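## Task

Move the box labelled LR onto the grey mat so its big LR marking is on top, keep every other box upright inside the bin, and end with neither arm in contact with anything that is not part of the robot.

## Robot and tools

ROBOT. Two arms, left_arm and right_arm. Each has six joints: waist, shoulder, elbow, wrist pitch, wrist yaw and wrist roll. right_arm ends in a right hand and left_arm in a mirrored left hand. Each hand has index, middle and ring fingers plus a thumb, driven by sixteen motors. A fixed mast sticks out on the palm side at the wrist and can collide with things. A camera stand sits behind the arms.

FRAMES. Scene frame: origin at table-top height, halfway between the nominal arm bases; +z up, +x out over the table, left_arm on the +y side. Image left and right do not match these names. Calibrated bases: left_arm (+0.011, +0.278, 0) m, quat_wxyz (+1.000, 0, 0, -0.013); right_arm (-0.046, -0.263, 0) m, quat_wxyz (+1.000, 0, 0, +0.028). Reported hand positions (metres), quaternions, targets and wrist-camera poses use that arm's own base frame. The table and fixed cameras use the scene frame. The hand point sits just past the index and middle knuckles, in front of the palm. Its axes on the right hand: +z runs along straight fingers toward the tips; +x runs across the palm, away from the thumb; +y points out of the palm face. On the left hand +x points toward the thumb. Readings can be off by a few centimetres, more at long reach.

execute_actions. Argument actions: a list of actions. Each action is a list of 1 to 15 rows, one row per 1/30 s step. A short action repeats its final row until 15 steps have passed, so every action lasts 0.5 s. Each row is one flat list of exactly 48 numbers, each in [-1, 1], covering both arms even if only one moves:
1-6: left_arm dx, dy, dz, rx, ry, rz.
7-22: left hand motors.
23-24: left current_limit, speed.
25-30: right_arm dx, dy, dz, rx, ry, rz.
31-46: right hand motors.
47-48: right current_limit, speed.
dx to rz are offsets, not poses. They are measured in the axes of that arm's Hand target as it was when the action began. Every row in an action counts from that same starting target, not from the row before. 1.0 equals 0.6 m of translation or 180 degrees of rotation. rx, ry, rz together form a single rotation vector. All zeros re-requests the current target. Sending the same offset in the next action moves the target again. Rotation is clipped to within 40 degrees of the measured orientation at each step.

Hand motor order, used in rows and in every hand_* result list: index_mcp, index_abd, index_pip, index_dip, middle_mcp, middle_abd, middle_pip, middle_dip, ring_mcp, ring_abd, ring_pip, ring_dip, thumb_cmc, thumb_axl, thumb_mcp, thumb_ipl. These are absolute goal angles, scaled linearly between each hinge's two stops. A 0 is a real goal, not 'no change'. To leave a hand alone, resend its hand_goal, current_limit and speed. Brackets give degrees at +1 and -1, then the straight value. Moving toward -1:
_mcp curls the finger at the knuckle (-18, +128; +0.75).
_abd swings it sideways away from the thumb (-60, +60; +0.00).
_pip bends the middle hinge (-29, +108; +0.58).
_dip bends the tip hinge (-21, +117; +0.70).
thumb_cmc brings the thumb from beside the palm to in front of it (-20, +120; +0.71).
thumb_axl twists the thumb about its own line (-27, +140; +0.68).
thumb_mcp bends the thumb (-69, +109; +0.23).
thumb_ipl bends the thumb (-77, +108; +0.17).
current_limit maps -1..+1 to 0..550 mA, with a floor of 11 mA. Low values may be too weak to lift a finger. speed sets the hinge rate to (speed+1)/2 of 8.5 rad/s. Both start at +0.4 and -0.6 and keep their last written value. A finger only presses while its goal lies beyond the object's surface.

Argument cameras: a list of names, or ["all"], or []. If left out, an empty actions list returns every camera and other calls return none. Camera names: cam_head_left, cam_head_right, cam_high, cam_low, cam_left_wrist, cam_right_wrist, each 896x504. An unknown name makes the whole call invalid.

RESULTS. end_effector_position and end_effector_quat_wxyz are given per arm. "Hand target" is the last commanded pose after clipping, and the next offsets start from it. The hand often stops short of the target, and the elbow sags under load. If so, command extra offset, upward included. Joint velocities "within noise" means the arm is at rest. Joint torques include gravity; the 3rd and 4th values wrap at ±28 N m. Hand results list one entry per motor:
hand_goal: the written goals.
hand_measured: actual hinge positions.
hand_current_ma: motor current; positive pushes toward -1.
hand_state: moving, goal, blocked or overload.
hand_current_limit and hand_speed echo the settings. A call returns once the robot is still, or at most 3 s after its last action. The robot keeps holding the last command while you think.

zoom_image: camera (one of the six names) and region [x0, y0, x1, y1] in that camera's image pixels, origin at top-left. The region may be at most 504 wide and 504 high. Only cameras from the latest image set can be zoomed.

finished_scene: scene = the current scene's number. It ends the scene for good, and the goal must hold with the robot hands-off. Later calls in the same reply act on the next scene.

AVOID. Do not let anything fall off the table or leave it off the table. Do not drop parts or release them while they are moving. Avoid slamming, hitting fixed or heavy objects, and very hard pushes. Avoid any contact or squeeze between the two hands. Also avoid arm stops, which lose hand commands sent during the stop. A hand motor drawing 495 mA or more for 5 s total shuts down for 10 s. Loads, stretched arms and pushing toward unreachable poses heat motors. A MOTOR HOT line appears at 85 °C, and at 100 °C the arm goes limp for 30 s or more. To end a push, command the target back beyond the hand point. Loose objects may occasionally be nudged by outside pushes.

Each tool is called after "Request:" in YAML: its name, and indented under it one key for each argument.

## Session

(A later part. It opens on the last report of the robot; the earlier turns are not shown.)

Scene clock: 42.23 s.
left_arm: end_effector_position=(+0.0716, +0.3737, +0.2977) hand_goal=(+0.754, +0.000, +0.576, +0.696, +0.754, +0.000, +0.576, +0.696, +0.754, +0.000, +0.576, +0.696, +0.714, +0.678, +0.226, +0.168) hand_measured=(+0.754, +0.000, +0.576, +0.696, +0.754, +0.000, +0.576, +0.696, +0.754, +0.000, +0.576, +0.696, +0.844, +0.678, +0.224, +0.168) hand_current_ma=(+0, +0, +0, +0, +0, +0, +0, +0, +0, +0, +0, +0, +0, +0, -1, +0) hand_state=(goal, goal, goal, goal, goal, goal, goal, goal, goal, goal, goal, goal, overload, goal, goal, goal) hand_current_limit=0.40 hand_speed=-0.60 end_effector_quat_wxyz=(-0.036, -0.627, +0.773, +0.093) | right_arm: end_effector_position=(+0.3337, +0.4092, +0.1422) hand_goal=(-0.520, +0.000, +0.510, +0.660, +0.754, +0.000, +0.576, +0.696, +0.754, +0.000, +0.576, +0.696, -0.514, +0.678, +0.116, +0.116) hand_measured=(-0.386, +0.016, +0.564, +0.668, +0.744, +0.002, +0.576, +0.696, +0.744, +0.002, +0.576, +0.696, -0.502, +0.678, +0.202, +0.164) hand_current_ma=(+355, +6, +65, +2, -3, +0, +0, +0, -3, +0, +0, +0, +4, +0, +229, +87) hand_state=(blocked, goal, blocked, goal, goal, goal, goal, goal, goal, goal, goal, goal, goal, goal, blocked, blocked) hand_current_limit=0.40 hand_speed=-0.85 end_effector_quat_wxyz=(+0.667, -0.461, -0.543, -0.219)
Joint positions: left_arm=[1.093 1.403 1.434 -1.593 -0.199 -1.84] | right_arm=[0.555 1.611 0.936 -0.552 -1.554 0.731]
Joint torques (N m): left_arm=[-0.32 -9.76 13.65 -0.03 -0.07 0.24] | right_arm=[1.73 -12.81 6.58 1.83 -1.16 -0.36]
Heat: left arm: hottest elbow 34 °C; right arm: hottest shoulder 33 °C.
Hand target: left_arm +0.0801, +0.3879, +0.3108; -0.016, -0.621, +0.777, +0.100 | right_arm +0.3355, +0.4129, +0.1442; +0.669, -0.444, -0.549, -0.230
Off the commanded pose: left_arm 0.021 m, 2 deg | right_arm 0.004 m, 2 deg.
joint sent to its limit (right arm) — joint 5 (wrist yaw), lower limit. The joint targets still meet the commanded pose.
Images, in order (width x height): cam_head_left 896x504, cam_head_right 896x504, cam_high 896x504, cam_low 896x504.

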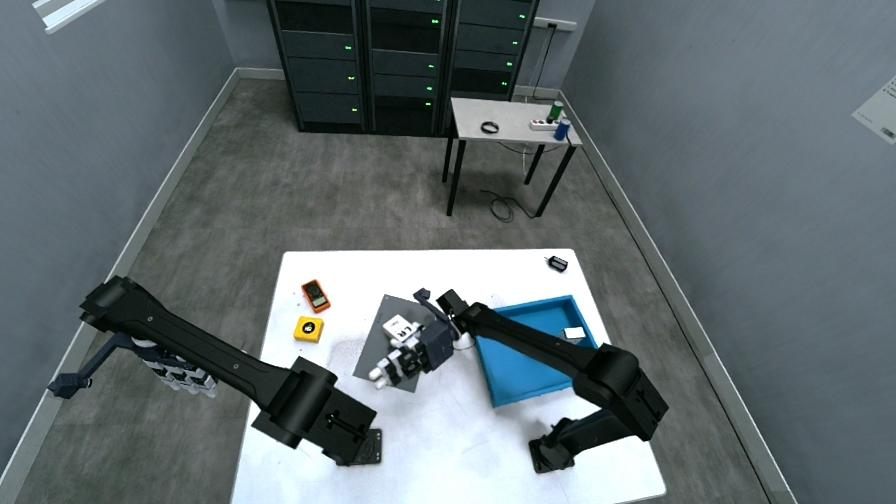

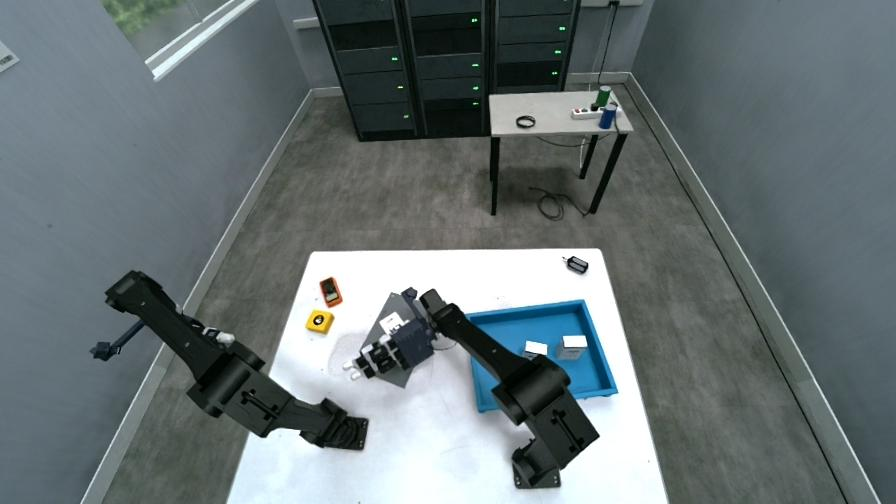

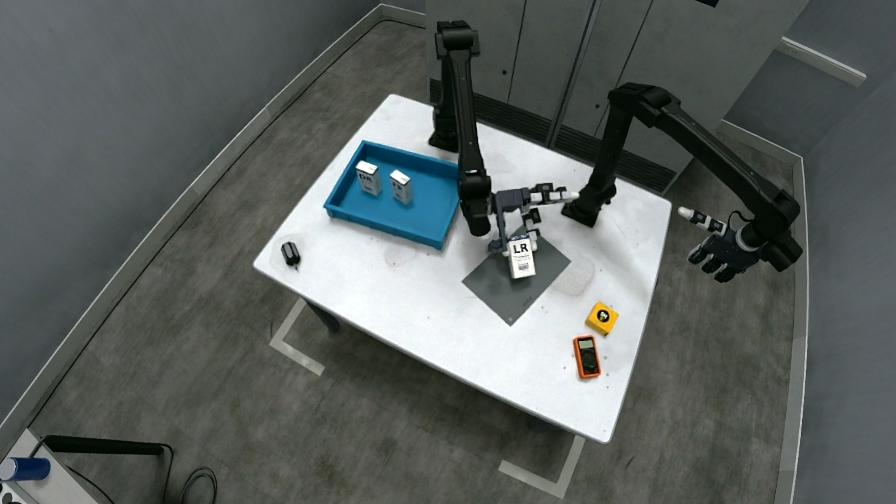

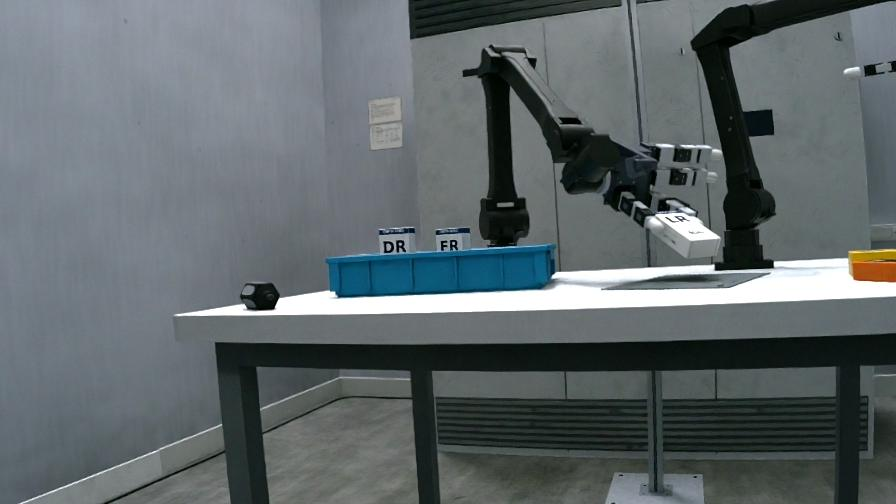

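Request:
execute_actions:
  actions:
    - [[0,0,0,0,0,0,0.754,0,0.576,0.696,0.754,0,0.576,0.696,0.754,0,0.576,0.696,0.714,0.678,0.226,0.168,0.4,-0.6,-0.103,0.0188,0.0005,0,0,-0.0556,-0.52,0,0.51,0.66,0.754,0,0.576,0.696,0.754,0,0.576,0.696,-0.514,0.678,0.115,0.115,0.4,-0.85]]
  cameras: ["cam_high","cam_head_left","cam_head_right","cam_low"]

Request:
zoom_image:
  camera: "cam_high"
  region: [430, 150, 620, 340]

Request:
zoom_image:
  camera: "cam_low"
  region: [560, 80, 840, 300]

Request:
zoom_image:
  camera: "cam_head_left"
  region: [340, 260, 500, 420]

Scene clock: 43.60 s.
left_arm: end_effector_position=(+0.0716, +0.3737, +0.2977) hand_goal=(+0.754, +0.000, +0.576, +0.696, +0.754, +0.000, +0.576, +0.696, +0.754, +0.000, +0.576, +0.696, +0.714, +0.678, +0.226, +0.168) hand_measured=(+0.754, +0.000, +0.576, +0.696, +0.754, +0.000, +0.576, +0.696, +0.754, +0.000, +0.576, +0.696, +0.844, +0.678, +0.224, +0.168) hand_current_ma=(+0, +0, +0, +0, +0, +0, +0, +0, +0, +0, +0, +0, +0, +0, -1, +0) hand_state=(goal, goal, goal, goal, goal, goal, goal, goal, goal, goal, goal, goal, overload, goal, goal, goal) hand_current_limit=0.40 hand_speed=-0.60 end_effector_quat_wxyz=(-0.036, -0.627, +0.773, +0.093) | right_arm: end_effector_position=(+0.3237, +0.4034, +0.0795) hand_goal=(-0.520, +0.000, +0.510, +0.660, +0.754, +0.000, +0.576, +0.696, +0.754, +0.000, +0.576, +0.696, -0.514, +0.678, +0.116, +0.116) hand_measured=(-0.386, +0.016, +0.564, +0.668, +0.746, +0.002, +0.576, +0.696, +0.746, +0.002, +0.576, +0.696, -0.506, +0.678, +0.202, +0.164) hand_current_ma=(+355, +6, +65, +2, -2, +0, +0, +0, -2, +0, +0, +0, +2, +0, +229, +86) hand_state=(blocked, goal, blocked, goal, goal, goal, goal, goal, goal, goal, goal, goal, goal, goal, blocked, blocked) hand_current_limit=0.40 hand_speed=-0.85 end_effector_quat_wxyz=(+0.646, -0.413, -0.580, -0.275)
Joint positions: left_arm=[1.093 1.403 1.434 -1.593 -0.199 -1.84] | right_arm=[0.555 1.732 0.824 -0.332 -1.556 0.547]
Joint torques (N m): left_arm=[-0.38 -9.82 13.65 -0.03 -0.07 0.24] | right_arm=[1.85 -12.86 5.63 1.78 -1.1 -0.4]
Heat: left arm: hottest elbow 34 °C; right arm: hottest shoulder 33 °C.
Hand target: left_arm +0.0801, +0.3879, +0.3108; -0.016, -0.621, +0.777, +0.100 | right_arm +0.3263, +0.4076, +0.0821; +0.647, -0.395, -0.586, -0.287
Off the commanded pose: left_arm 0.021 m, 2 deg | right_arm 0.006 m, 3 deg.
joint sent to its limit (right arm) — joint 5 (wrist yaw), lower limit. The joint targets still meet the commanded pose.
Images, in order (width x height): cam_head_left 896x504, cam_head_right 896x504, cam_high 896x504, cam_low 896x504.

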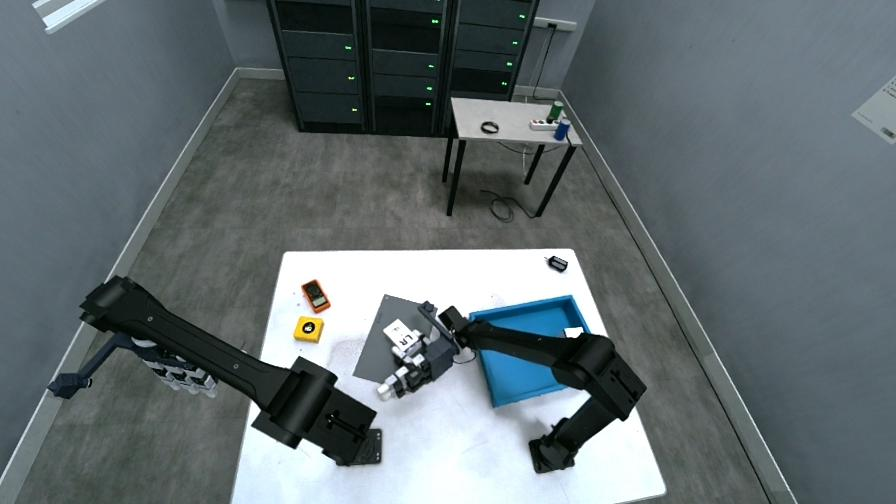

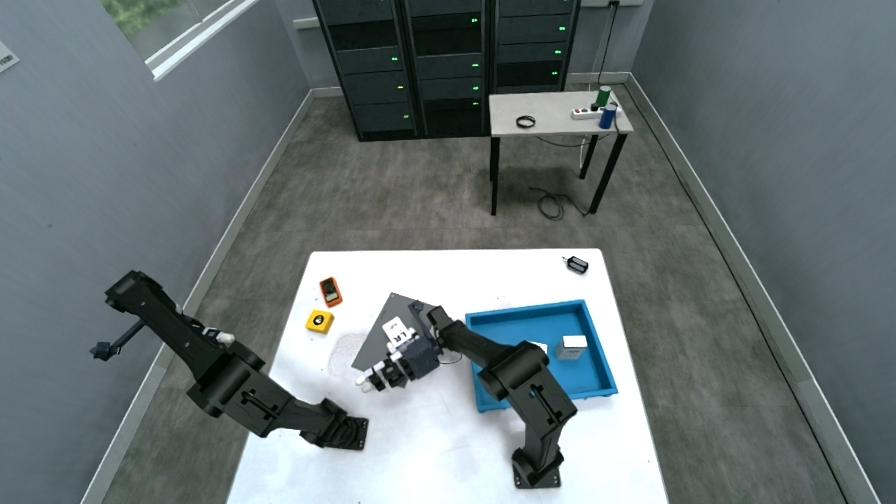

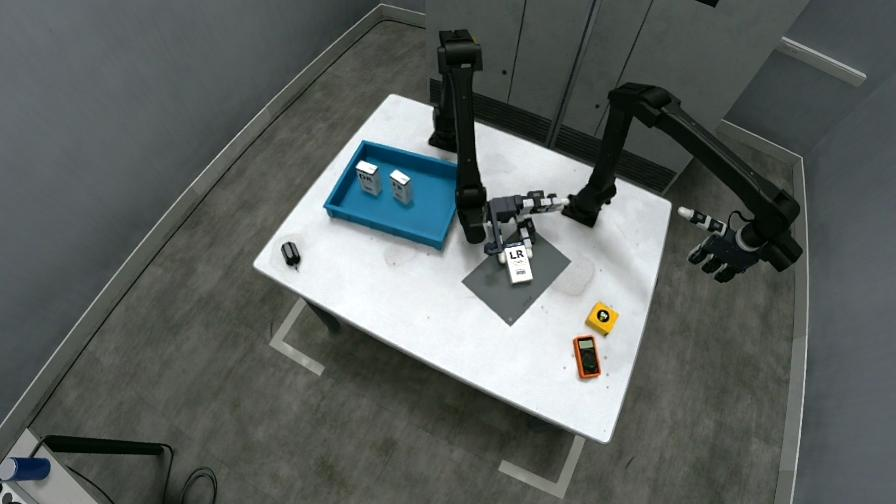

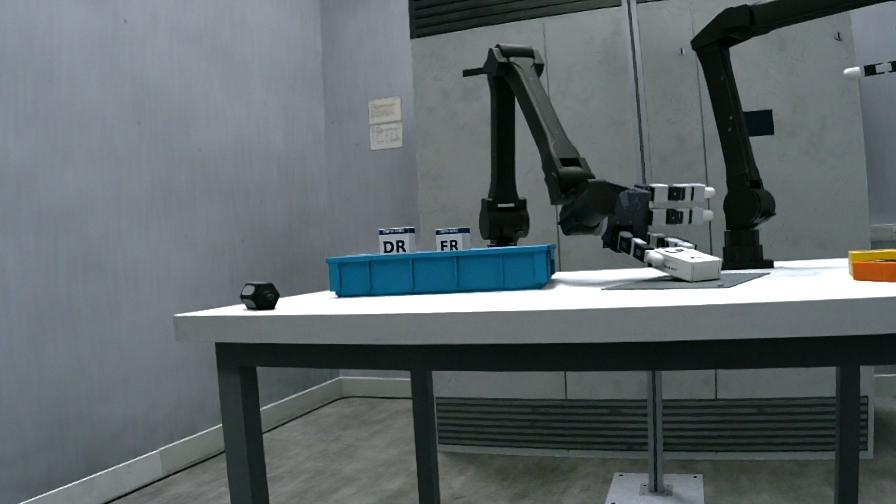

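Scaled by 2.653 from the camera's 896x504 image, which has a finer 1280x720 frame.

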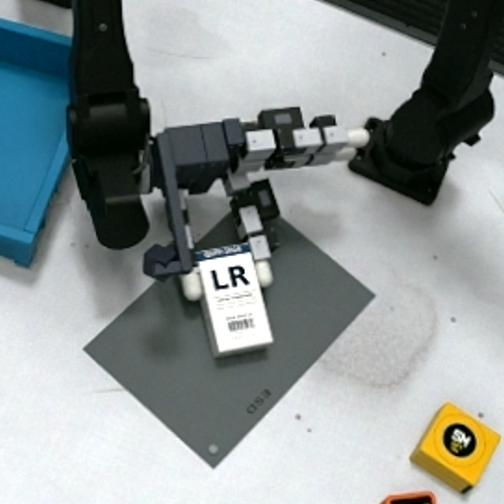

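Scaled by 1.800 from the camera's 896x504 image, which has a finer 1280x720 frame.

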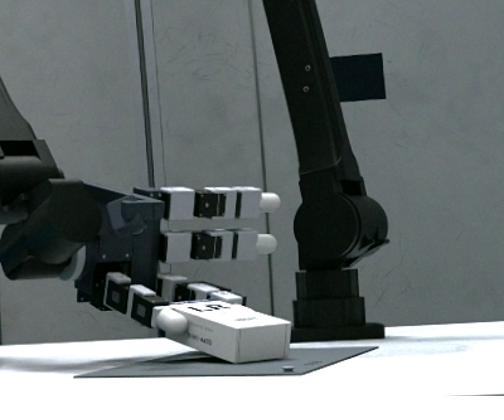

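Scaled by 3.150 from the camera's 896x504 image, which has a finer 1280x720 frame.

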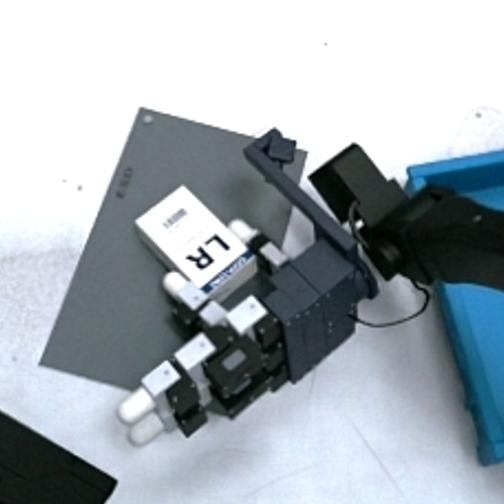

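Request:
execute_actions:
  actions:
    - [[0,0,0,0,0,0,0.754,0,0.576,0.696,0.754,0,0.576,0.696,0.754,0,0.576,0.696,0.714,0.678,0.226,0.168,0.4,-0.6,-0.023,0.004,0,0,0,0,-0.52,0,0.51,0.66,0.754,0,0.576,0.696,0.754,0,0.576,0.696,-0.514,0.678,0.115,0.115,0.4,-0.85]]
  cameras: ["cam_low","cam_high"]

Request:
zoom_image:
  camera: "cam_low"
  region: [620, 180, 760, 300]

Scene clock: 44.77 s.
left_arm: end_effector_position=(+0.0716, +0.3737, +0.2977) hand_goal=(+0.754, +0.000, +0.576, +0.696, +0.754, +0.000, +0.576, +0.696, +0.754, +0.000, +0.576, +0.696, +0.714, +0.678, +0.226, +0.168) hand_measured=(+0.754, +0.000, +0.576, +0.696, +0.754, +0.000, +0.576, +0.696, +0.754, +0.000, +0.576, +0.696, +0.844, +0.678, +0.224, +0.168) hand_current_ma=(+0, +0, +0, +0, +0, +0, +0, +0, +0, +0, +0, +0, +0, +0, -1, +0) hand_state=(goal, goal, goal, goal, goal, goal, goal, goal, goal, goal, goal, goal, overload, goal, goal, goal) hand_current_limit=0.40 hand_speed=-0.60 end_effector_quat_wxyz=(-0.036, -0.627, +0.773, +0.093) | right_arm: end_effector_position=(+0.3263, +0.4050, +0.0728) hand_goal=(-0.520, +0.000, +0.510, +0.660, +0.754, +0.000, +0.576, +0.696, +0.754, +0.000, +0.576, +0.696, -0.514, +0.678, +0.116, +0.116) hand_measured=(-0.386, +0.016, +0.564, +0.668, +0.748, +0.002, +0.576, +0.696, +0.748, +0.002, +0.576, +0.696, -0.510, +0.678, +0.202, +0.164) hand_current_ma=(+355, +6, +65, +2, -2, +0, +0, +0, -2, +0, +0, +0, +1, +0, +229, +86) hand_state=(blocked, goal, blocked, goal, goal, goal, goal, goal, goal, goal, goal, goal, goal, goal, blocked, blocked) hand_current_limit=0.40 hand_speed=-0.85 end_effector_quat_wxyz=(+0.643, -0.406, -0.585, -0.283)
Joint positions: left_arm=[1.093 1.403 1.434 -1.593 -0.199 -1.84] | right_arm=[0.555 1.756 0.824 -0.298 -1.556 0.532]
Joint torques (N m): left_arm=[-0.38 -9.76 13.65 -0.05 -0.07 0.24] | right_arm=[1.73 -12.22 5.16 1.84 -1.1 -0.32]
Heat: left arm: hottest elbow 34 °C; right arm: hottest shoulder 33 °C.
Hand target: left_arm +0.0801, +0.3879, +0.3108; -0.016, -0.621, +0.777, +0.100 | right_arm +0.3263, +0.4075, +0.0680; +0.647, -0.395, -0.586, -0.287
Off the commanded pose: left_arm 0.021 m, 2 deg | right_arm 0.005 m, 1 deg.
joint sent to its limit (right arm) — joint 5 (wrist yaw), lower limit. The joint targets still meet the commanded pose.
Images, in order (width x height): cam_high 896x504, cam_low 896x504.

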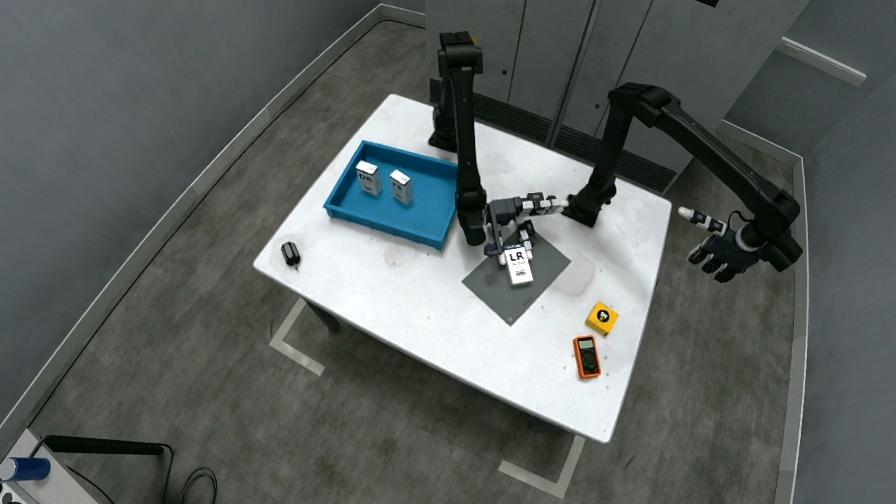

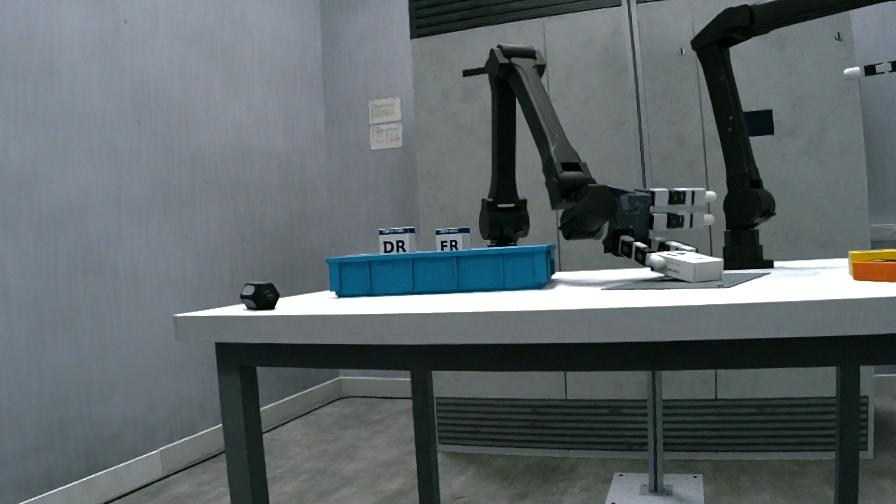

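Scaled by 3.600 from the camera's 896x504 image, which has a finer 1280x720 frame.

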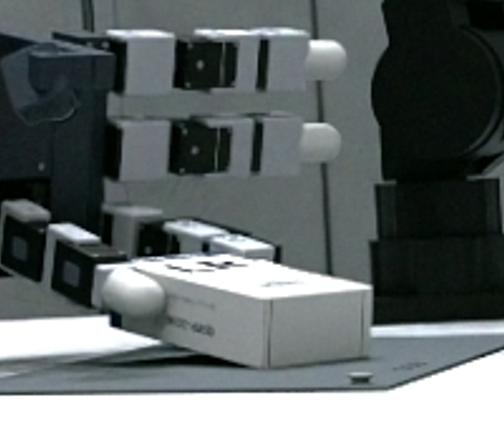

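Request:
execute_actions:
  actions:
    - [[0,0,0,0,0,0,0.754,0,0.576,0.696,0.754,0,0.576,0.696,0.754,0,0.576,0.696,0.714,0.678,0.226,0.168,0.4,-0.6,-0.0131,0.0023,0,0,0,0,-0.52,0,0.51,0.66,0.754,0,0.576,0.696,0.754,0,0.576,0.696,-0.514,0.678,0.115,0.115,0.4,-0.85]]
  cameras: ["cam_low","cam_high"]

Request:
zoom_image:
  camera: "cam_low"
  region: [620, 180, 760, 300]

Scene clock: 45.87 s.
left_arm: end_effector_position=(+0.0716, +0.3737, +0.2977) hand_goal=(+0.754, +0.000, +0.576, +0.696, +0.754, +0.000, +0.576, +0.696, +0.754, +0.000, +0.576, +0.696, +0.714, +0.678, +0.226, +0.168) hand_measured=(+0.754, +0.000, +0.576, +0.696, +0.754, +0.000, +0.576, +0.696, +0.754, +0.000, +0.576, +0.696, +0.844, +0.678, +0.224, +0.168) hand_current_ma=(+0, +0, +0, +0, +0, +0, +0, +0, +0, +0, +0, +0, +0, +0, -1, +0) hand_state=(goal, goal, goal, goal, goal, goal, goal, goal, goal, goal, goal, goal, overload, goal, goal, goal) hand_current_limit=0.40 hand_speed=-0.60 end_effector_quat_wxyz=(-0.036, -0.627, +0.773, +0.093) | right_arm: end_effector_position=(+0.3273, +0.4056, +0.0673) hand_goal=(-0.520, +0.000, +0.510, +0.660, +0.754, +0.000, +0.576, +0.696, +0.754, +0.000, +0.576, +0.696, -0.514, +0.678, +0.116, +0.116) hand_measured=(-0.386, +0.016, +0.564, +0.668, +0.748, +0.002, +0.576, +0.696, +0.748, +0.002, +0.576, +0.696, -0.512, +0.678, +0.202, +0.164) hand_current_ma=(+355, +6, +65, +2, -2, +0, +0, +0, -2, +0, +0, +0, +0, +0, +229, +85) hand_state=(blocked, goal, blocked, goal, goal, goal, goal, goal, goal, goal, goal, goal, goal, goal, blocked, blocked) hand_current_limit=0.40 hand_speed=-0.85 end_effector_quat_wxyz=(+0.641, -0.403, -0.587, -0.286)
Joint positions: left_arm=[1.093 1.403 1.434 -1.593 -0.199 -1.84] | right_arm=[0.555 1.773 0.824 -0.281 -1.556 0.523]
Joint torques (N m): left_arm=[-0.38 -9.76 13.65 -0.05 -0.07 0.24] | right_arm=[1.73 -11.99 4.96 1.77 -1.09 -0.29]
Heat: left arm: hottest elbow 34 °C; right arm: hottest shoulder 33 °C.
Hand target: left_arm +0.0801, +0.3879, +0.3108; -0.016, -0.621, +0.777, +0.100 | right_arm +0.3263, +0.4076, +0.0601; +0.647, -0.395, -0.586, -0.287
Off the commanded pose: left_arm 0.021 m, 2 deg | right_arm 0.008 m, 1 deg.
joint sent to its limit (right arm) — joint 5 (wrist yaw), lower limit. The joint targets still meet the commanded pose.
Images, in order (width x height): cam_high 896x504, cam_low 896x504.

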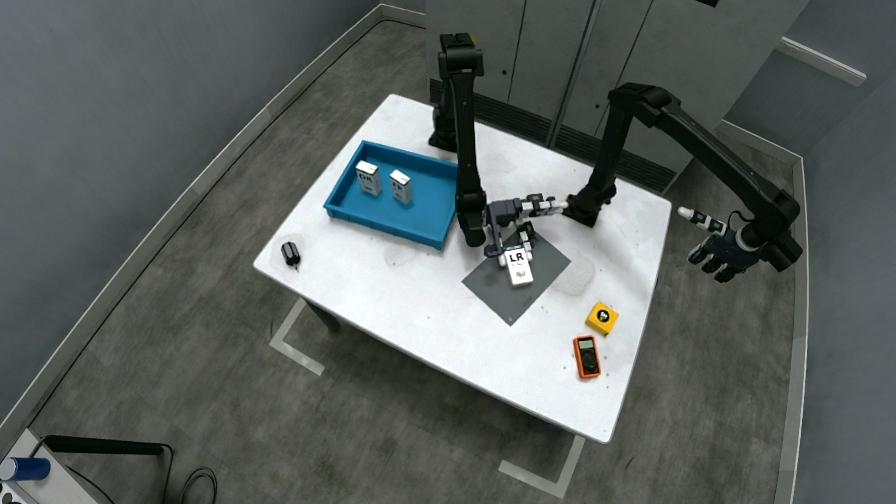

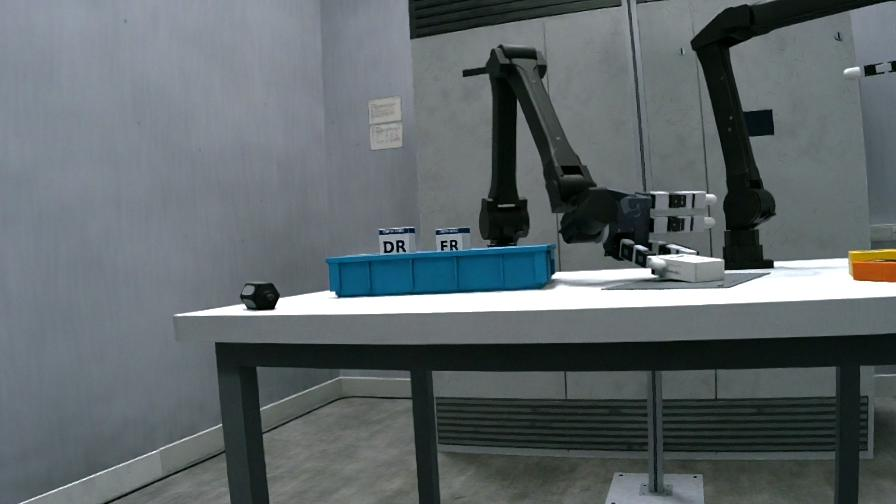

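Scaled by 3.600 from the camera's 896x504 image, which has a finer 1280x720 frame.

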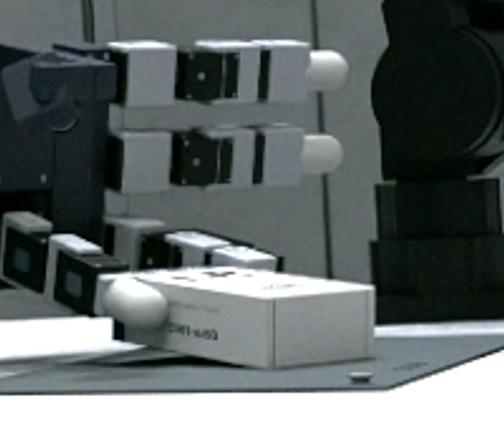

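Request:
execute_actions:
  actions:
    - [[0,0,0,0,0,0,0.754,0,0.576,0.696,0.754,0,0.576,0.696,0.754,0,0.576,0.696,0.714,0.678,0.226,0.168,0.4,-0.6,-0.0098,0.0017,0,0,0,0,-0.52,0,0.51,0.66,0.754,0,0.576,0.696,0.754,0,0.576,0.696,-0.514,0.678,0.115,0.115,0.4,-0.85]]
  cameras: ["cam_low","cam_high"]

Request:
zoom_image:
  camera: "cam_low"
  region: [620, 180, 760, 300]

Scene clock: 46.73 s.
left_arm: end_effector_position=(+0.0716, +0.3737, +0.2977) hand_goal=(+0.754, +0.000, +0.576, +0.696, +0.754, +0.000, +0.576, +0.696, +0.754, +0.000, +0.576, +0.696, +0.714, +0.678, +0.226, +0.168) hand_measured=(+0.754, +0.000, +0.576, +0.696, +0.754, +0.000, +0.576, +0.696, +0.754, +0.000, +0.576, +0.696, +0.844, +0.678, +0.224, +0.168) hand_current_ma=(+0, +0, +0, +0, +0, +0, +0, +0, +0, +0, +0, +0, +0, +0, -1, +0) hand_state=(goal, goal, goal, goal, goal, goal, goal, goal, goal, goal, goal, goal, overload, goal, goal, goal) hand_current_limit=0.40 hand_speed=-0.60 end_effector_quat_wxyz=(-0.036, -0.627, +0.773, +0.093) | right_arm: end_effector_position=(+0.3277, +0.4059, +0.0620) hand_goal=(-0.520, +0.000, +0.510, +0.660, +0.754, +0.000, +0.576, +0.696, +0.754, +0.000, +0.576, +0.696, -0.514, +0.678, +0.116, +0.116) hand_measured=(-0.386, +0.016, +0.564, +0.668, +0.748, +0.002, +0.576, +0.696, +0.748, +0.002, +0.576, +0.696, -0.514, +0.678, +0.202, +0.162) hand_current_ma=(+355, +6, +65, +3, -2, +0, +0, +0, -2, +0, +0, +0, +0, +0, +229, +82) hand_state=(blocked, goal, blocked, goal, goal, goal, goal, goal, goal, goal, goal, goal, goal, goal, blocked, blocked) hand_current_limit=0.40 hand_speed=-0.85 end_effector_quat_wxyz=(+0.641, -0.402, -0.588, -0.287)
Joint positions: left_arm=[1.093 1.403 1.434 -1.593 -0.199 -1.84] | right_arm=[0.555 1.788 0.824 -0.27 -1.556 0.515]
Joint torques (N m): left_arm=[-0.38 -9.82 13.65 -0.05 -0.07 0.24] | right_arm=[1.79 -11.99 4.79 1.72 -1.09 -0.28]
Heat: left arm: hottest elbow 34 °C; right arm: hottest shoulder 33 °C.
Hand target: left_arm +0.0801, +0.3879, +0.3108; -0.016, -0.621, +0.777, +0.100 | right_arm +0.3263, +0.4075, +0.0542; +0.647, -0.395, -0.586, -0.287
Off the commanded pose: left_arm 0.021 m, 2 deg | right_arm 0.008 m, 1 deg.
joint sent to its limit (right arm) — joint 5 (wrist yaw), lower limit. The joint targets still meet the commanded pose.
Images, in order (width x height): cam_high 896x504, cam_low 896x504.

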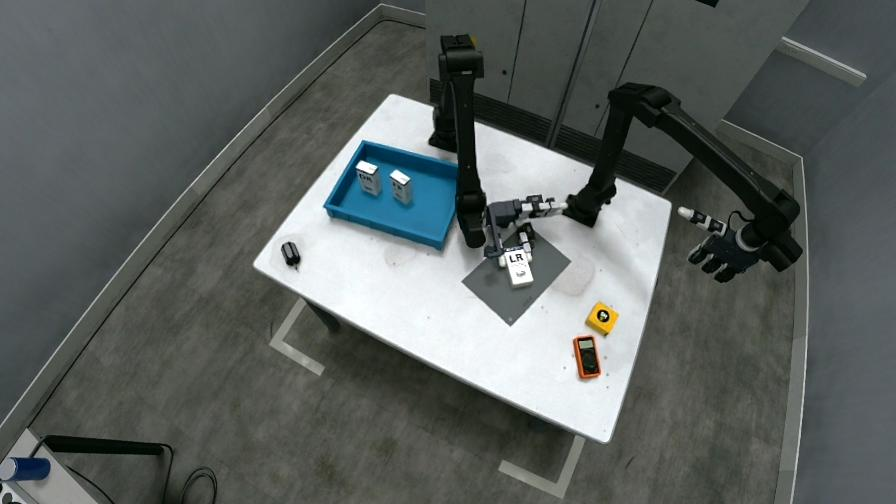

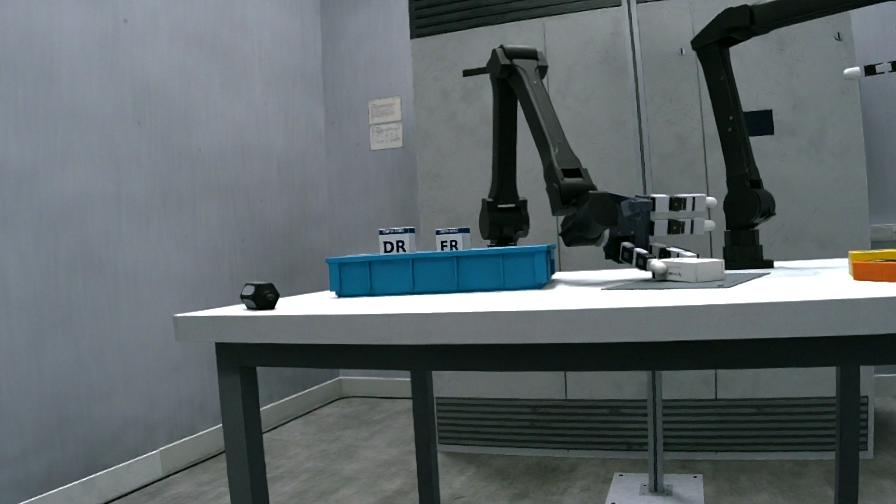

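Scaled by 3.600 from the camera's 896x504 image, which has a finer 1280x720 frame.

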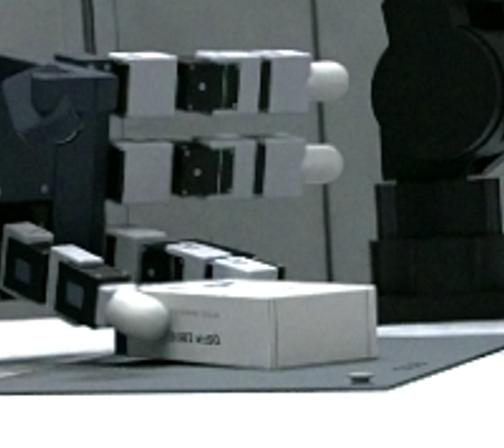

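Request:
execute_actions:
  actions:
    - [[0,0,0,0,0,0,0.754,0,0.576,0.696,0.754,0,0.576,0.696,0.754,0,0.576,0.696,0.714,0.678,0.226,0.168,0.4,-0.6,-0.0066,0.0012,0,0,0,0,-0.52,0,0.51,0.66,0.754,0,0.576,0.696,0.754,0,0.576,0.696,-0.514,0.678,0.115,0.115,0.4,-0.85]]
  cameras: ["cam_low","cam_high"]

Request:
zoom_image:
  camera: "cam_low"
  region: [620, 180, 760, 300]

Scene clock: 47.57 s.
left_arm: end_effector_position=(+0.0716, +0.3737, +0.2977) hand_goal=(+0.754, +0.000, +0.576, +0.696, +0.754, +0.000, +0.576, +0.696, +0.754, +0.000, +0.576, +0.696, +0.714, +0.678, +0.226, +0.168) hand_measured=(+0.754, +0.000, +0.576, +0.696, +0.754, +0.000, +0.576, +0.696, +0.754, +0.000, +0.576, +0.696, +0.844, +0.678, +0.224, +0.168) hand_current_ma=(+0, +0, +0, +0, +0, +0, +0, +0, +0, +0, +0, +0, +0, +0, -1, +0) hand_state=(goal, goal, goal, goal, goal, goal, goal, goal, goal, goal, goal, goal, overload, goal, goal, goal) hand_current_limit=0.40 hand_speed=-0.60 end_effector_quat_wxyz=(-0.036, -0.627, +0.773, +0.093) | right_arm: end_effector_position=(+0.3279, +0.4060, +0.0587) hand_goal=(-0.520, +0.000, +0.510, +0.660, +0.754, +0.000, +0.576, +0.696, +0.754, +0.000, +0.576, +0.696, -0.514, +0.678, +0.116, +0.116) hand_measured=(-0.386, +0.016, +0.564, +0.670, +0.748, +0.002, +0.576, +0.696, +0.748, +0.002, +0.576, +0.696, -0.516, +0.678, +0.202, +0.162) hand_current_ma=(+355, +6, +65, +3, -2, +0, +0, +0, -2, +0, +0, +0, +0, +0, +229, +80) hand_state=(blocked, goal, blocked, goal, goal, goal, goal, goal, goal, goal, goal, goal, goal, goal, blocked, blocked) hand_current_limit=0.40 hand_speed=-0.85 end_effector_quat_wxyz=(+0.641, -0.401, -0.588, -0.287)
Joint positions: left_arm=[1.093 1.403 1.434 -1.593 -0.199 -1.84] | right_arm=[0.555 1.797 0.824 -0.264 -1.556 0.51]
Joint torques (N m): left_arm=[-0.32 -9.82 13.65 -0.03 -0.07 0.24] | right_arm=[1.79 -11.99 4.72 1.72 -1.1 -0.28]
Heat: left arm: hottest elbow 34 °C; right arm: hottest shoulder 33 °C.
Hand target: left_arm +0.0801, +0.3879, +0.3108; -0.016, -0.621, +0.777, +0.100 | right_arm +0.3263, +0.4076, +0.0501; +0.647, -0.395, -0.586, -0.287
Off the commanded pose: left_arm 0.021 m, 2 deg | right_arm 0.009 m, 1 deg.
joint sent to its limit (right arm) — joint 5 (wrist yaw), lower limit. The joint targets still meet the commanded pose.
Images, in order (width x height): cam_high 896x504, cam_low 896x504.

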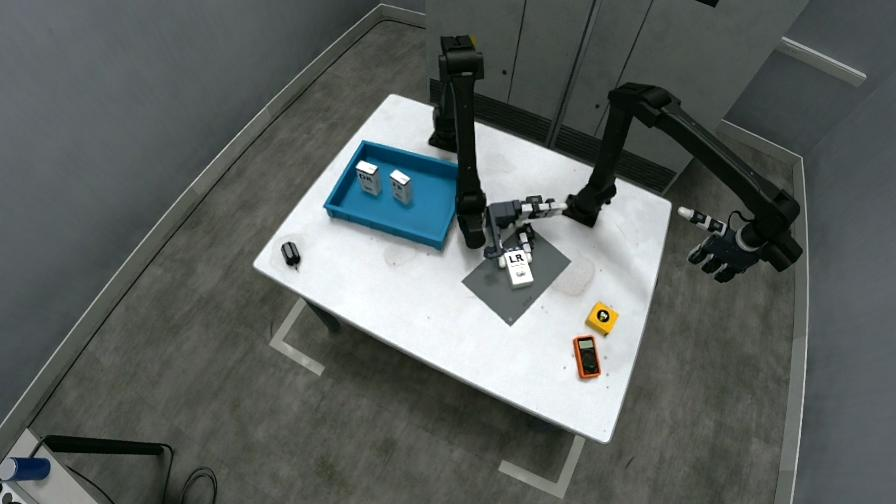

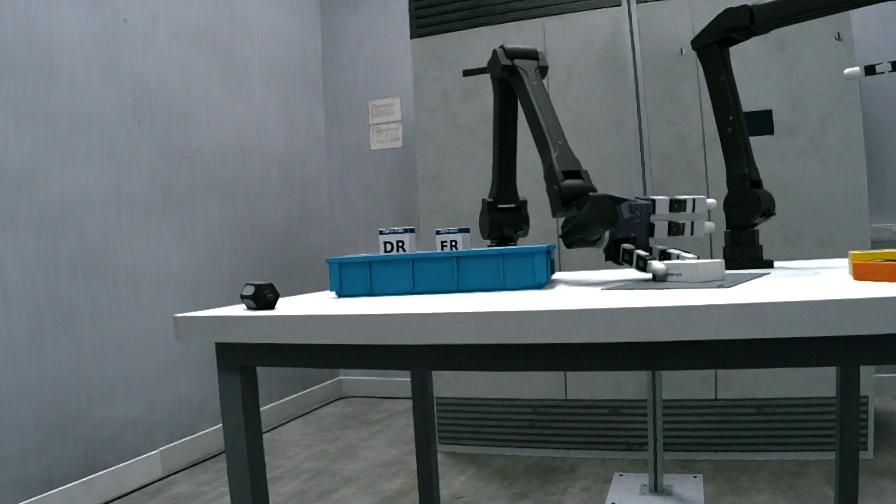

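Scaled by 3.600 from the camera's 896x504 image, which has a finer 1280x720 frame.

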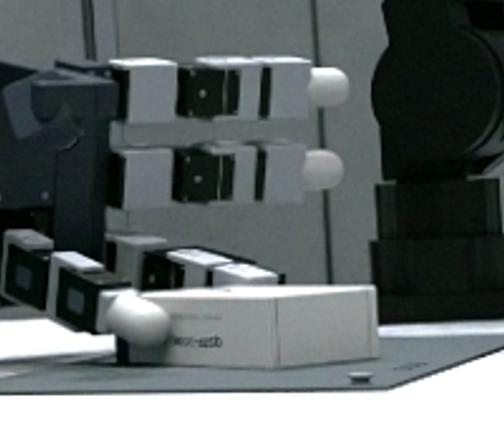

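Request:
execute_actions:
  actions:
    - [[0,0,0,0,0,0,0.754,0,0.576,0.696,0.754,0,0.576,0.696,0.754,0,0.576,0.696,0.714,0.678,0.226,0.168,0.4,-0.6,-0.006,0.001,0,0,0,0,-0.52,0,0.51,0.66,0.754,0,0.576,0.696,0.754,0,0.576,0.696,-0.514,0.678,0.115,0.115,0.4,-0.85]]
  cameras: ["cam_low","cam_high"]

Request:
zoom_image:
  camera: "cam_low"
  region: [620, 180, 760, 300]

Scene clock: 48.43 s.
left_arm: end_effector_position=(+0.0716, +0.3737, +0.2977) hand_goal=(+0.754, +0.000, +0.576, +0.696, +0.754, +0.000, +0.576, +0.696, +0.754, +0.000, +0.576, +0.696, +0.714, +0.678, +0.226, +0.168) hand_measured=(+0.754, +0.000, +0.576, +0.696, +0.754, +0.000, +0.576, +0.696, +0.754, +0.000, +0.576, +0.696, +0.844, +0.678, +0.224, +0.168) hand_current_ma=(+0, +0, +0, +0, +0, +0, +0, +0, +0, +0, +0, +0, +0, +0, -1, +0) hand_state=(goal, goal, goal, goal, goal, goal, goal, goal, goal, goal, goal, goal, overload, goal, goal, goal) hand_current_limit=0.40 hand_speed=-0.60 end_effector_quat_wxyz=(-0.036, -0.627, +0.773, +0.093) | right_arm: end_effector_position=(+0.3282, +0.4063, +0.0578) hand_goal=(-0.520, +0.000, +0.510, +0.660, +0.754, +0.000, +0.576, +0.696, +0.754, +0.000, +0.576, +0.696, -0.514, +0.678, +0.116, +0.116) hand_measured=(-0.386, +0.012, +0.564, +0.670, +0.748, +0.002, +0.576, +0.696, +0.748, +0.002, +0.576, +0.696, -0.520, +0.678, +0.202, +0.162) hand_current_ma=(+355, +3, +65, +3, -2, +0, +0, +0, -2, +0, +0, +0, -1, +0, +229, +79) hand_state=(blocked, goal, blocked, goal, goal, goal, goal, goal, goal, goal, goal, goal, goal, goal, blocked, blocked) hand_current_limit=0.40 hand_speed=-0.85 end_effector_quat_wxyz=(+0.640, -0.398, -0.590, -0.291)
Joint positions: left_arm=[1.093 1.403 1.434 -1.593 -0.199 -1.84] | right_arm=[0.555 1.803 0.824 -0.26 -1.557 0.499]
Joint torques (N m): left_arm=[-0.32 -9.76 13.65 -0.03 -0.07 0.24] | right_arm=[1.85 -11.75 4.71 1.65 -1.04 -0.25]
Heat: left arm: hottest elbow 34 °C; right arm: hottest shoulder 33 °C.
Hand target: left_arm +0.0801, +0.3879, +0.3108; -0.016, -0.621, +0.777, +0.100 | right_arm +0.3262, +0.4076, +0.0464; +0.647, -0.395, -0.586, -0.287
Off the commanded pose: left_arm 0.021 m, 2 deg | right_arm 0.012 m, 1 deg.
joint read past its limit (right arm) — joint 5 (wrist yaw), lower limit.
joint sent to its limit (right arm) — joint 5 (wrist yaw), lower limit. The joint targets still meet the commanded pose.
Images, in order (width x height): cam_high 896x504, cam_low 896x504.

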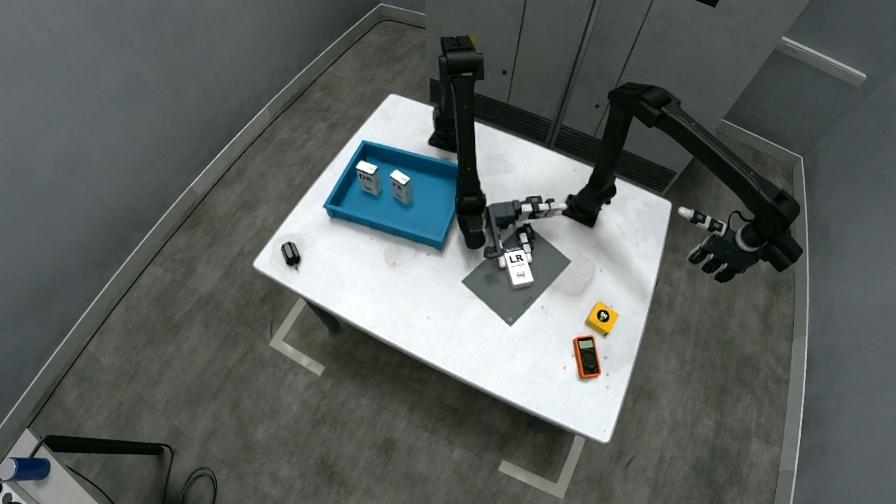

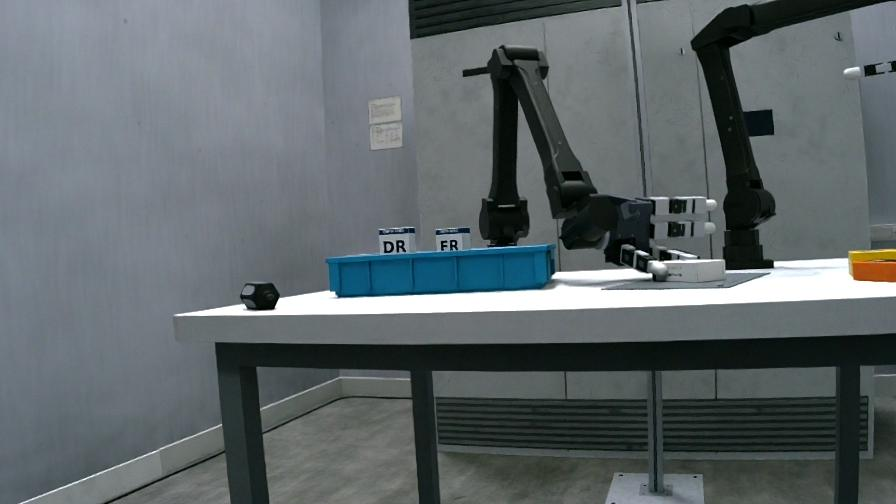

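Scaled by 3.600 from the camera's 896x504 image, which has a finer 1280x720 frame.

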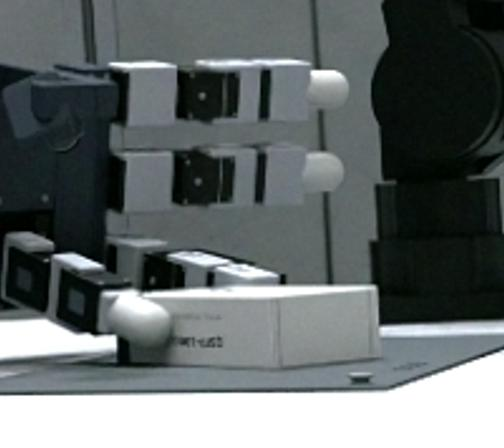

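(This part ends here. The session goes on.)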